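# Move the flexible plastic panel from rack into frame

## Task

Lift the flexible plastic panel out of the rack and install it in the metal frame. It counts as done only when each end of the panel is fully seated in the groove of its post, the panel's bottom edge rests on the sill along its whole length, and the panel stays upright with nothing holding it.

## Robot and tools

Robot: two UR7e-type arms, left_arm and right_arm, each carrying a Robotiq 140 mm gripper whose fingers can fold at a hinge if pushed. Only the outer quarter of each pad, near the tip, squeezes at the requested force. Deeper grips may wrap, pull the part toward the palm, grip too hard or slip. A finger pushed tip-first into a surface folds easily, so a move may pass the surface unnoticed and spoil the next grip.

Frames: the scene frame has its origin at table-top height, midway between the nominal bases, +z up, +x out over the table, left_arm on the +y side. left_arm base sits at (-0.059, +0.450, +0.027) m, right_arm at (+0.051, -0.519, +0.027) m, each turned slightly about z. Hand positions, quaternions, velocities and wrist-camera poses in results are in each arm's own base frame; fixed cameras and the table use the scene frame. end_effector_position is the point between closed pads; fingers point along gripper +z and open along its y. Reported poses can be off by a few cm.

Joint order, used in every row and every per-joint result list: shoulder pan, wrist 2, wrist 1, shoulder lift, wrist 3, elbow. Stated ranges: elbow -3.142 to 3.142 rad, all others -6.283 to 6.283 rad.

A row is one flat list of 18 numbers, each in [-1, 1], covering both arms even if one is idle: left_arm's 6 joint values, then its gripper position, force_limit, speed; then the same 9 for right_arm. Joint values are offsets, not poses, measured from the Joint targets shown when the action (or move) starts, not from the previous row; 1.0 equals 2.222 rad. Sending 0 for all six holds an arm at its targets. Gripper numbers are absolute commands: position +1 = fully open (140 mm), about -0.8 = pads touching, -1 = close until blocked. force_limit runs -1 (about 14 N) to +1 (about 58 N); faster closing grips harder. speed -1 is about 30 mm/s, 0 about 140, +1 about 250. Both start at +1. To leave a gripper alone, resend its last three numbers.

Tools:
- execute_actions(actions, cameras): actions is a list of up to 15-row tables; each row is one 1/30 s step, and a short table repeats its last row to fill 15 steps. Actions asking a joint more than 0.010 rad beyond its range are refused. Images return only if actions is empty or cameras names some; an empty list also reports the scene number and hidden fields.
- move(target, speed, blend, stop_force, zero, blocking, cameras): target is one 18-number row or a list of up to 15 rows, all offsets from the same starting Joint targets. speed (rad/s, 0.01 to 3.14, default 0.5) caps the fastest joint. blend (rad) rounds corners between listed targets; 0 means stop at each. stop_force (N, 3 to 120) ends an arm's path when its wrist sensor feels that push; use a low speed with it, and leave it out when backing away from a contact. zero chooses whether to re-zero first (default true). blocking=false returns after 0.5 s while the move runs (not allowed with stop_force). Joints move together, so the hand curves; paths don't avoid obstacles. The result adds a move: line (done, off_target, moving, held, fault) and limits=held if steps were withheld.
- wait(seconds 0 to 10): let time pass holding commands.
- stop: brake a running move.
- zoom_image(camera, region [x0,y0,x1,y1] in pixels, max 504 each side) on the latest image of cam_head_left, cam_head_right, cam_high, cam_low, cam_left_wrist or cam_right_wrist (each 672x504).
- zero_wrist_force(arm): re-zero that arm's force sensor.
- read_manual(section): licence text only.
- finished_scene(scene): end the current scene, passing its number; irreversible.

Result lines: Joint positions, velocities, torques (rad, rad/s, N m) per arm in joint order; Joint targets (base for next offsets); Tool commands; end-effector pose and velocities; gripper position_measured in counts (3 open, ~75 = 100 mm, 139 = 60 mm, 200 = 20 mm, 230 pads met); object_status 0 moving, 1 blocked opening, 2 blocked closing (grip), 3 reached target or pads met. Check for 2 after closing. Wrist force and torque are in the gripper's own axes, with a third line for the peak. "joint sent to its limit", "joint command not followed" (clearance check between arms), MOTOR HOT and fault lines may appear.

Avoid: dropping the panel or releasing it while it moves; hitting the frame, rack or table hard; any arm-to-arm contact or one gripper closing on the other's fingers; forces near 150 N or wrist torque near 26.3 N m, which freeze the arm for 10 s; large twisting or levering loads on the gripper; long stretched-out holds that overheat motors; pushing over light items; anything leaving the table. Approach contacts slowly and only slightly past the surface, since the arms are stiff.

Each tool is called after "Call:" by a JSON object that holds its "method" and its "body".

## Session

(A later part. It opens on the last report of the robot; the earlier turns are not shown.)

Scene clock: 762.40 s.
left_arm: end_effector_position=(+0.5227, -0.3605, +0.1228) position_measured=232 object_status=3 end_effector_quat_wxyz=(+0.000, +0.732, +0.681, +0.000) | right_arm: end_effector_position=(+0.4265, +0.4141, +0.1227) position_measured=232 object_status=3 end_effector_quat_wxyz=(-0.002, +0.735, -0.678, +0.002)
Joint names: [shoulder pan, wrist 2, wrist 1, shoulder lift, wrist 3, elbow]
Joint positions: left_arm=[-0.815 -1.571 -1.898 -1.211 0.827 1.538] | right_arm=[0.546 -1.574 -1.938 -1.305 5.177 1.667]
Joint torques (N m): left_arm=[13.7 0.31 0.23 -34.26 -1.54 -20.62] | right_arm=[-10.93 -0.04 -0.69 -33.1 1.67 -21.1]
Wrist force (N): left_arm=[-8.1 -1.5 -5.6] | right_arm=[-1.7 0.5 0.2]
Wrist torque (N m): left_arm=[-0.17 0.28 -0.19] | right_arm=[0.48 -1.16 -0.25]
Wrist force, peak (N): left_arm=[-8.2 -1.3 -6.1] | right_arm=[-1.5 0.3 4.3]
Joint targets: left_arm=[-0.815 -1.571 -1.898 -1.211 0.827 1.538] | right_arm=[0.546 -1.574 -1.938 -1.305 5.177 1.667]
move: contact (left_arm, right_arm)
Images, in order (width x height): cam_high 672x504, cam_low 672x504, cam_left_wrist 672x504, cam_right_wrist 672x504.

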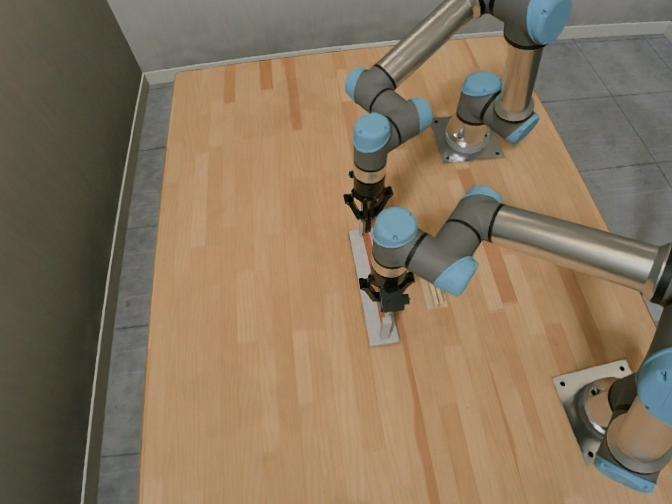

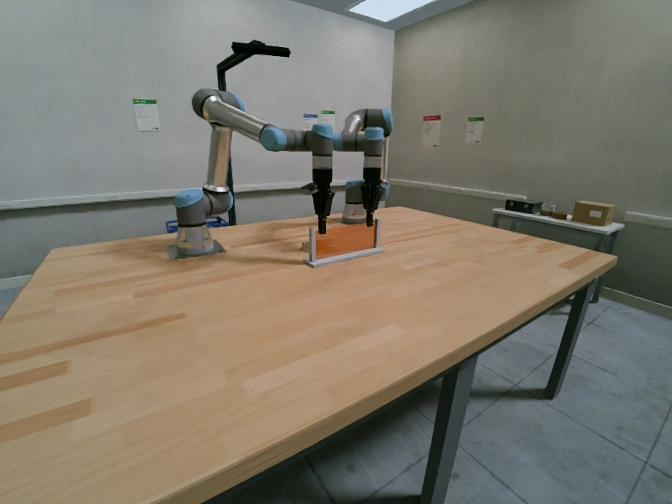

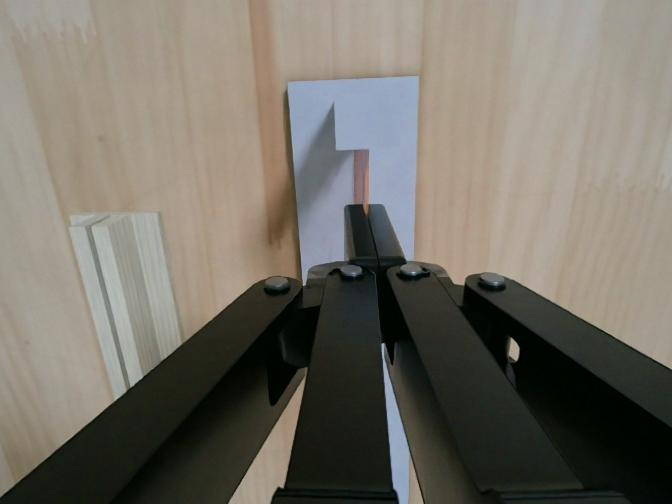

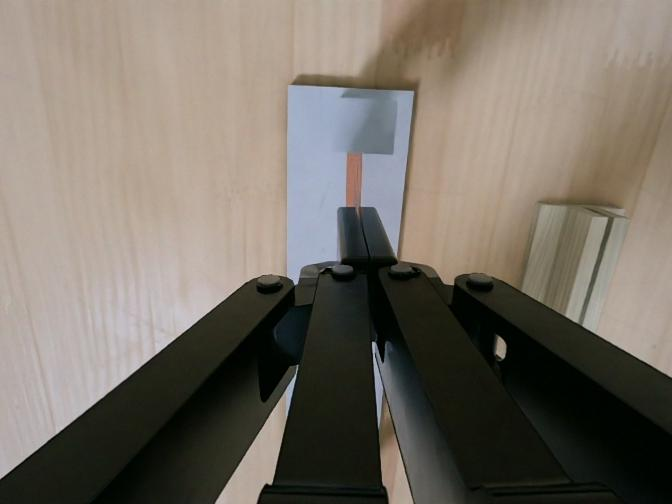

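Call:
{"method": "execute_actions", "body": {"actions": [[[0,0,0,0,0,0,-0.6,1,-1,0,0,0,0,0,0,-0.6,1,-1]]], "cameras": ["cam_left_wrist", "cam_right_wrist", "cam_low"]}}

Scene clock: 766.70 s.
left_arm: end_effector_position=(+0.5227, -0.3605, +0.1229) position_measured=205 object_status=0 end_effector_quat_wxyz=(+0.000, +0.732, +0.681, +0.000) | right_arm: end_effector_position=(+0.4265, +0.4141, +0.1228) position_measured=205 object_status=0 end_effector_quat_wxyz=(-0.002, +0.735, -0.678, +0.002)
Joint names: [shoulder pan, wrist 2, wrist 1, shoulder lift, wrist 3, elbow]
Joint positions: left_arm=[-0.815 -1.571 -1.898 -1.211 0.827 1.538] | right_arm=[0.546 -1.574 -1.938 -1.305 5.177 1.667]
Joint torques (N m): left_arm=[3.29 0.34 -3.89 -51.72 -1.42 -32.22] | right_arm=[-2.93 0.06 -4.68 -38.38 1.8 -35.17]
Wrist force (N): left_arm=[-1.1 -1.2 -2.5] | right_arm=[4.1 0.6 3.4]
Wrist torque (N m): left_arm=[-0.14 0.21 -0.19] | right_arm=[0.40 -1.00 -0.30]
Wrist force, peak (N): left_arm=[-8.4 -1.5 -5.9] | right_arm=[4.4 0.6 3.6]
Joint targets: left_arm=[-0.815 -1.571 -1.898 -1.211 0.827 1.538] | right_arm=[0.546 -1.574 -1.938 -1.305 5.177 1.667]
Step readings (joint positions of left_arm | right_arm):
0: [-0.815 -1.571 -1.898 -1.211 0.827 1.538] | [0.546 -1.574 -1.938 -1.305 5.177 1.667]
1: [-0.815 -1.571 -1.898 -1.211 0.827 1.538] | [0.546 -1.574 -1.938 -1.305 5.177 1.667]
2: [-0.815 -1.571 -1.898 -1.211 0.827 1.538] | [0.546 -1.574 -1.938 -1.305 5.177 1.667]
4: [-0.815 -1.571 -1.898 -1.211 0.827 1.538] | [0.546 -1.574 -1.938 -1.305 5.177 1.667]
8: [-0.815 -1.571 -1.898 -1.211 0.827 1.538] | [0.546 -1.574 -1.938 -1.305 5.177 1.667]
15: [-0.815 -1.571 -1.898 -1.211 0.827 1.538] | [0.546 -1.574 -1.938 -1.305 5.177 1.667]
Images, in order (width x height): cam_low 672x504, cam_left_wrist 672x504, cam_right_wrist 672x504.

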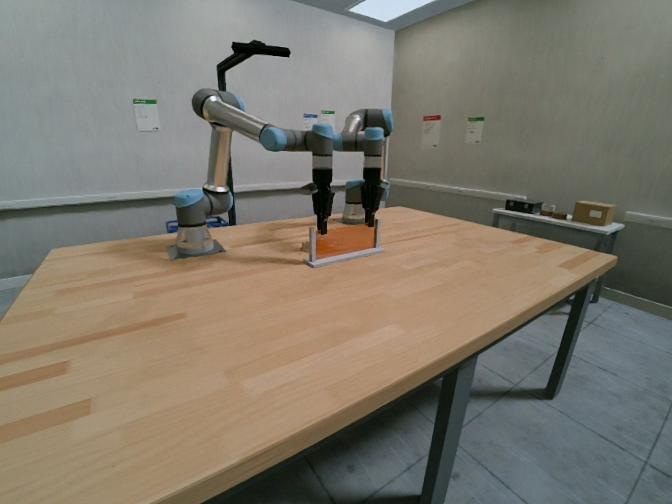

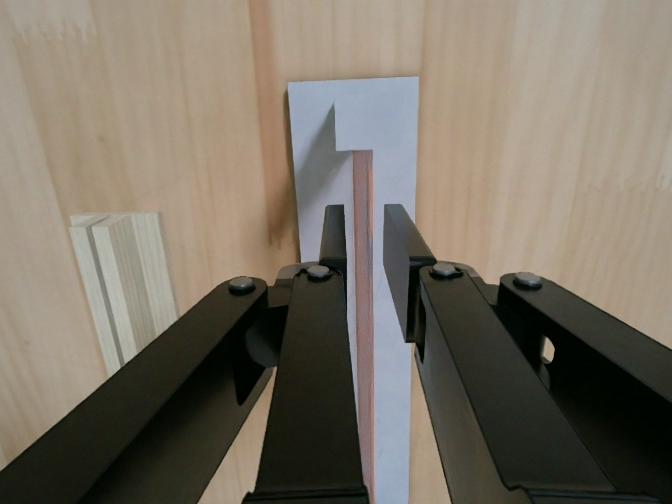

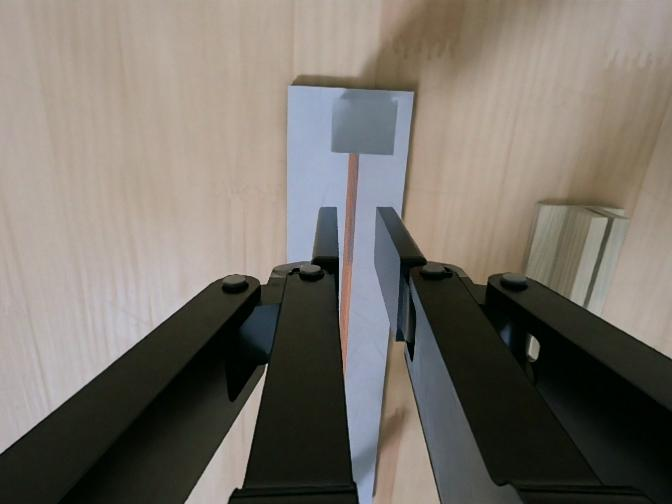

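Call:
{"method": "move", "body": {"target": [0, 0, 0.0323996, -0.0091481, 0, -0.0232516, -0.6, 1, -1, 0, 0, 0.0333753, -0.0101202, 0, -0.0232552, -0.6, 1, -1], "speed": 0.1, "cameras": ["cam_left_wrist", "cam_right_wrist", "cam_low", "cam_high"]}}

Scene clock: 777.17 s.
left_arm: end_effector_position=(+0.5227, -0.3605, +0.1527) position_measured=205 object_status=3 end_effector_quat_wxyz=(+0.000, +0.732, +0.681, +0.000) | right_arm: end_effector_position=(+0.4265, +0.4141, +0.1526) position_measured=205 object_status=3 end_effector_quat_wxyz=(-0.002, +0.735, -0.678, +0.002)
Joint names: [shoulder pan, wrist 2, wrist 1, shoulder lift, wrist 3, elbow]
Joint positions: left_arm=[-0.815 -1.571 -1.827 -1.231 0.827 1.487] | right_arm=[0.546 -1.574 -1.864 -1.327 5.177 1.616]
Joint torques (N m): left_arm=[-3.97 0.37 -1.35 -55.09 -1.49 -36.48] | right_arm=[8.76 0.05 -1.83 -40.53 1.81 -38.06]
Wrist force (N): left_arm=[-1.2 -1.3 -2.5] | right_arm=[4.1 0.7 3.7]
Wrist torque (N m): left_arm=[-0.15 0.21 -0.20] | right_arm=[0.43 -1.01 -0.29]
Wrist force, peak (N): left_arm=[-1.4 -1.3 -2.7] | right_arm=[4.3 0.6 4.0]
Joint targets: left_arm=[-0.815 -1.571 -1.826 -1.231 0.827 1.487] | right_arm=[0.546 -1.574 -1.864 -1.327 5.177 1.616]
move: done
Images, in order (width x height): cam_high 672x504, cam_low 672x504, cam_left_wrist 672x504, cam_right_wrist 672x504.

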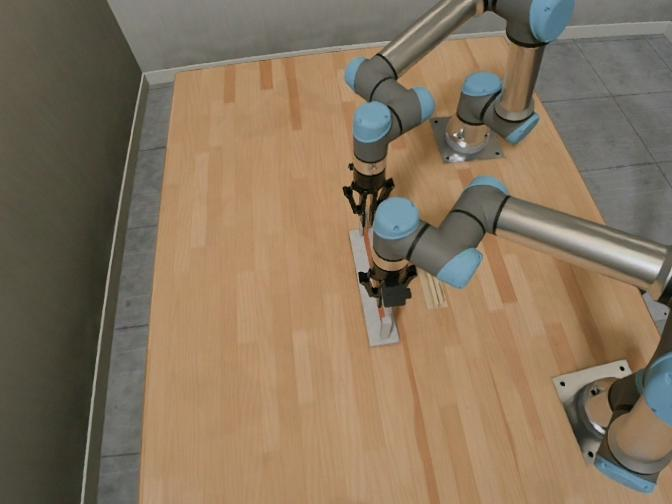

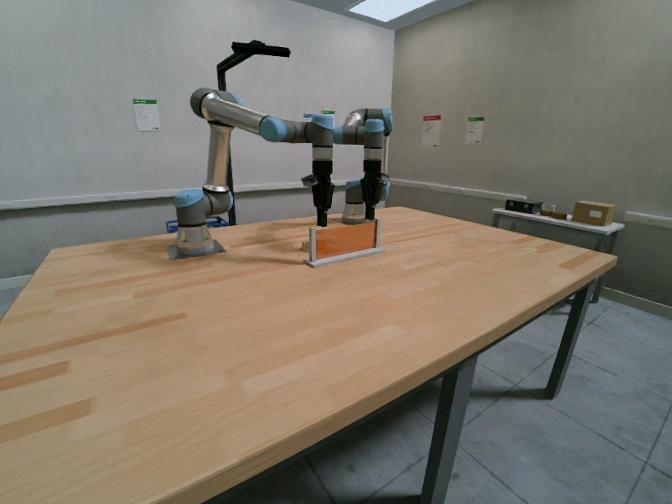

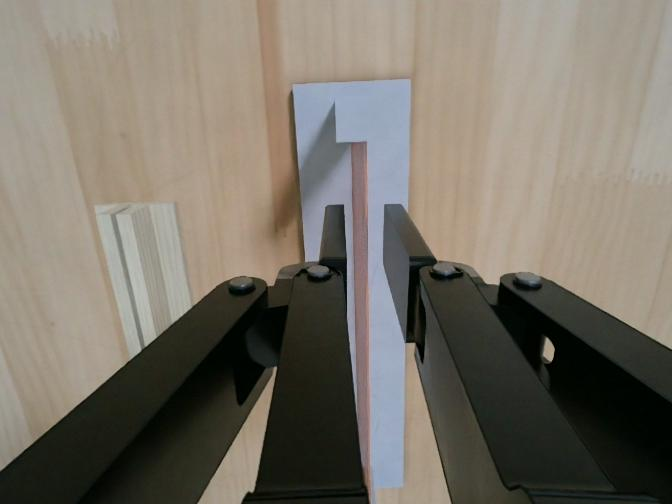

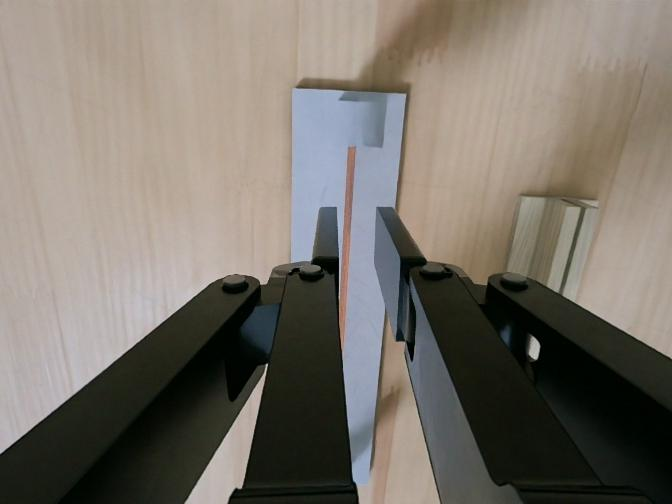

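Call:
{"method": "zoom_image", "body": {"camera": "cam_low", "region": [295, 210, 395, 275]}}

Call:
{"method": "zoom_image", "body": {"camera": "cam_left_wrist", "region": [280, 70, 430, 220]}}

Call:
{"method": "zoom_image", "body": {"camera": "cam_right_wrist", "region": [280, 80, 430, 220]}}

Scaled by 5.040 from the camera's 672x504 image, which has a finer 960x720 frame.

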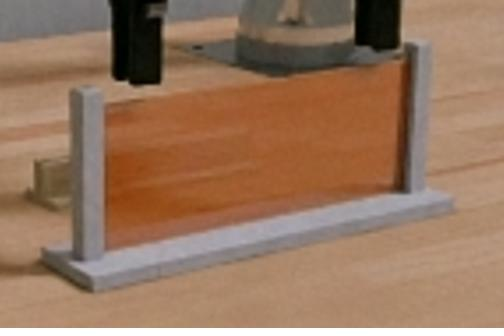

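Scaled by 3.360 from the camera's 672x504 image, which has a finer 960x720 frame.

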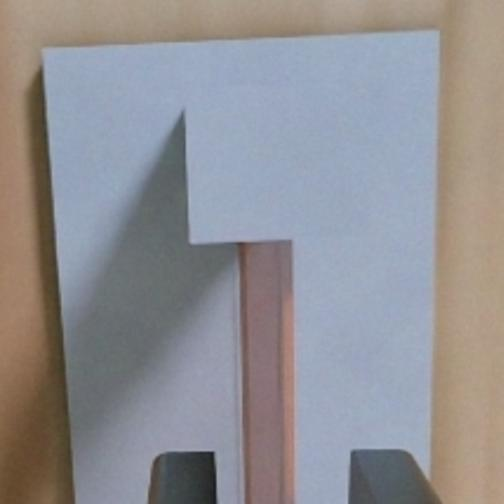

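Scaled by 3.360 from the camera's 672x504 image, which has a finer 960x720 frame.

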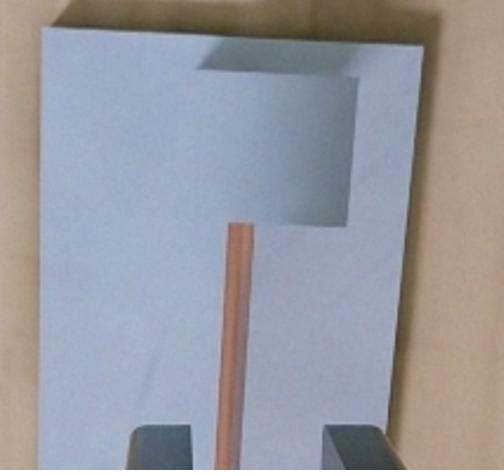

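Call:
{"method": "move", "body": {"target": [0, 0, 0.0659451, -0.011676, 0, -0.0542691, -0.6, 1, -1, 0, 0, 0.0670936, -0.0133947, 0, -0.0536989, -0.6, 1, -1], "speed": 0.2, "cameras": ["cam_left_wrist", "cam_right_wrist", "cam_low", "cam_head_left", "cam_head_right"]}}

Scene clock: 786.50 s.
left_arm: end_effector_position=(+0.5227, -0.3605, +0.2127) position_measured=205 object_status=3 end_effector_quat_wxyz=(+0.000, +0.732, +0.681, +0.000) end_effector_velocity=(+0.000, +0.001, +0.002) end_effector_angular_velocity=(+0.000, +0.000, +0.000) | right_arm: end_effector_position=(+0.4266, +0.4142, +0.2125) position_measured=205 object_status=3 end_effector_quat_wxyz=(-0.002, +0.735, -0.678, +0.002)
Joint names: [shoulder pan, wrist 2, wrist 1, shoulder lift, wrist 3, elbow]
Joint positions: left_arm=[-0.815 -1.571 -1.68 -1.257 0.827 1.366] | right_arm=[0.546 -1.574 -1.715 -1.357 5.177 1.496]
Joint velocities: left_arm=[0 0 0.005 -0.001 0 -0.003] | right_arm=[within noise]
Joint torques (N m): left_arm=[-3.94 0.2 -1.39 -54.1 -1.48 -37.97] | right_arm=[8.98 0.12 -1.94 -40.92 1.74 -38.89]
Wrist force (N): left_arm=[-0.9 -1.5 -2.6] | right_arm=[4.1 0.7 3.4]
Wrist torque (N m): left_arm=[-0.17 0.14 -0.23] | right_arm=[0.42 -1.00 -0.30]
Wrist force, peak (N): left_arm=[-1.2 -1.5 -3.0] | right_arm=[4.0 1.0 4.4]
Joint targets: left_arm=[-0.815 -1.571 -1.680 -1.257 0.827 1.366] | right_arm=[0.546 -1.574 -1.715 -1.357 5.177 1.496]
move: done
Images, in order (width x height): cam_head_left 672x504, cam_head_right 672x504, cam_low 672x504, cam_left_wrist 672x504, cam_right_wrist 672x504.

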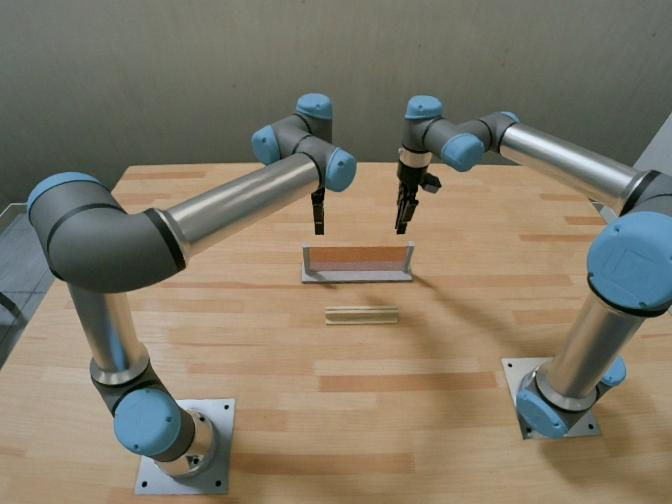

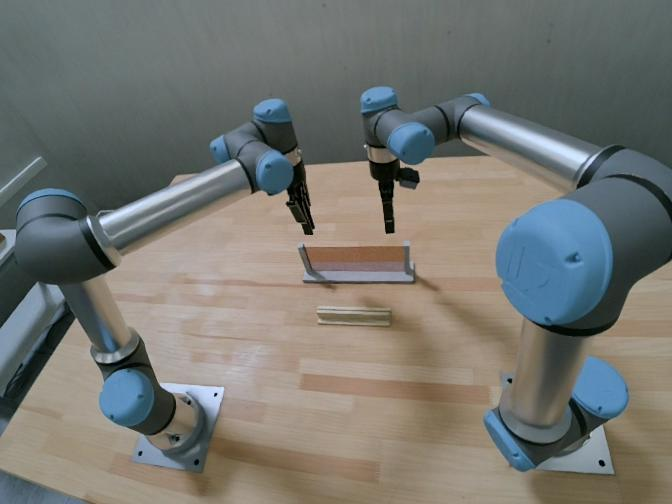

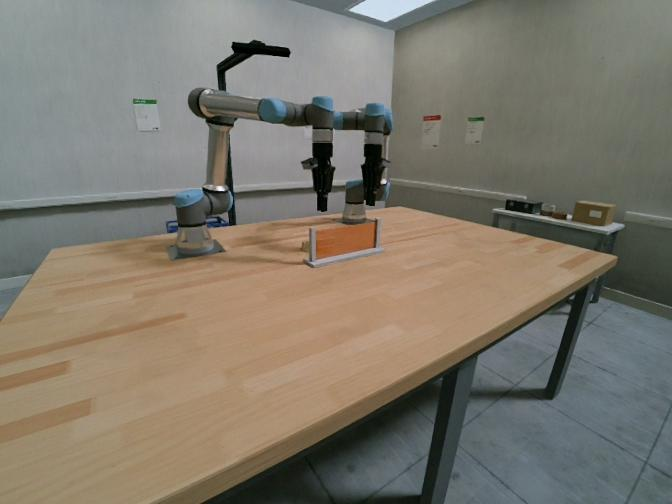

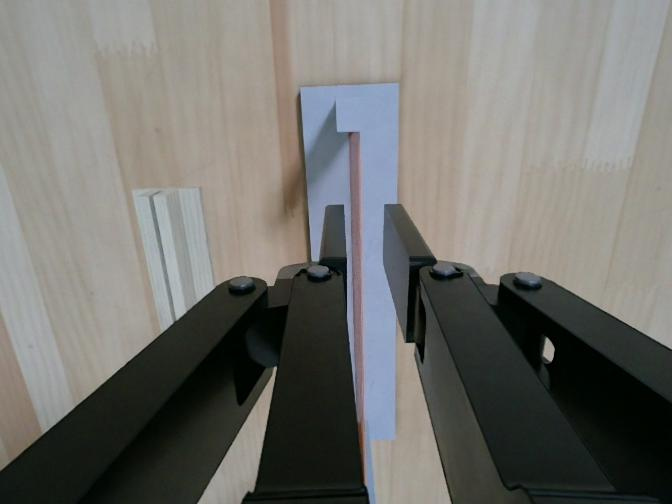

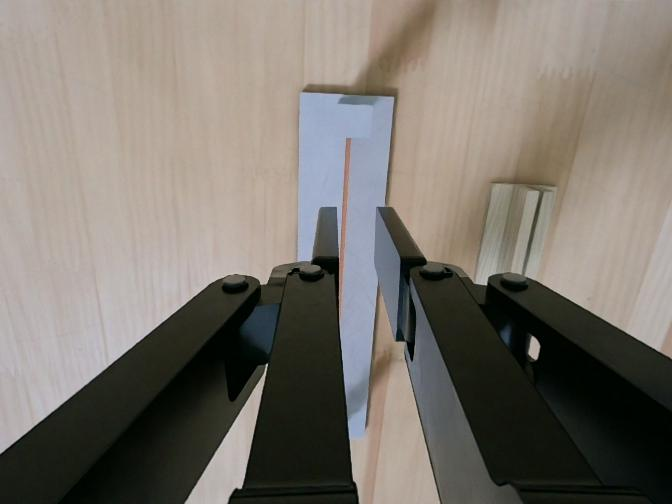

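Call:
{"method": "zoom_image", "body": {"camera": "cam_low", "region": [300, 210, 390, 270]}}

Call:
{"method": "zoom_image", "body": {"camera": "cam_head_left", "region": [295, 225, 425, 295]}}

Scaled by 5.600 from the camera's 672x504 image, which has a finer 960x720 frame.

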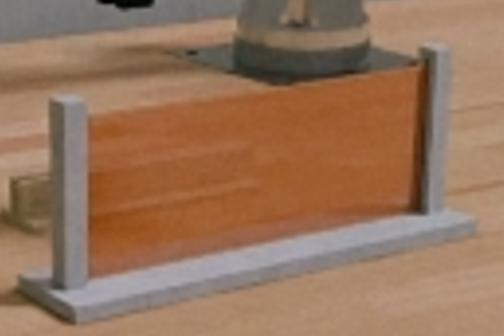

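Scaled by 3.877 from the camera's 672x504 image, which has a finer 960x720 frame.

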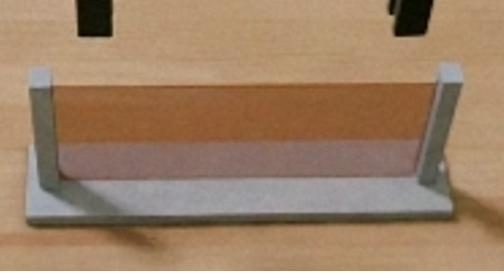

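Call:
{"method": "finished_scene", "body": {"scene": 1}}

The scene is finished: the task was done.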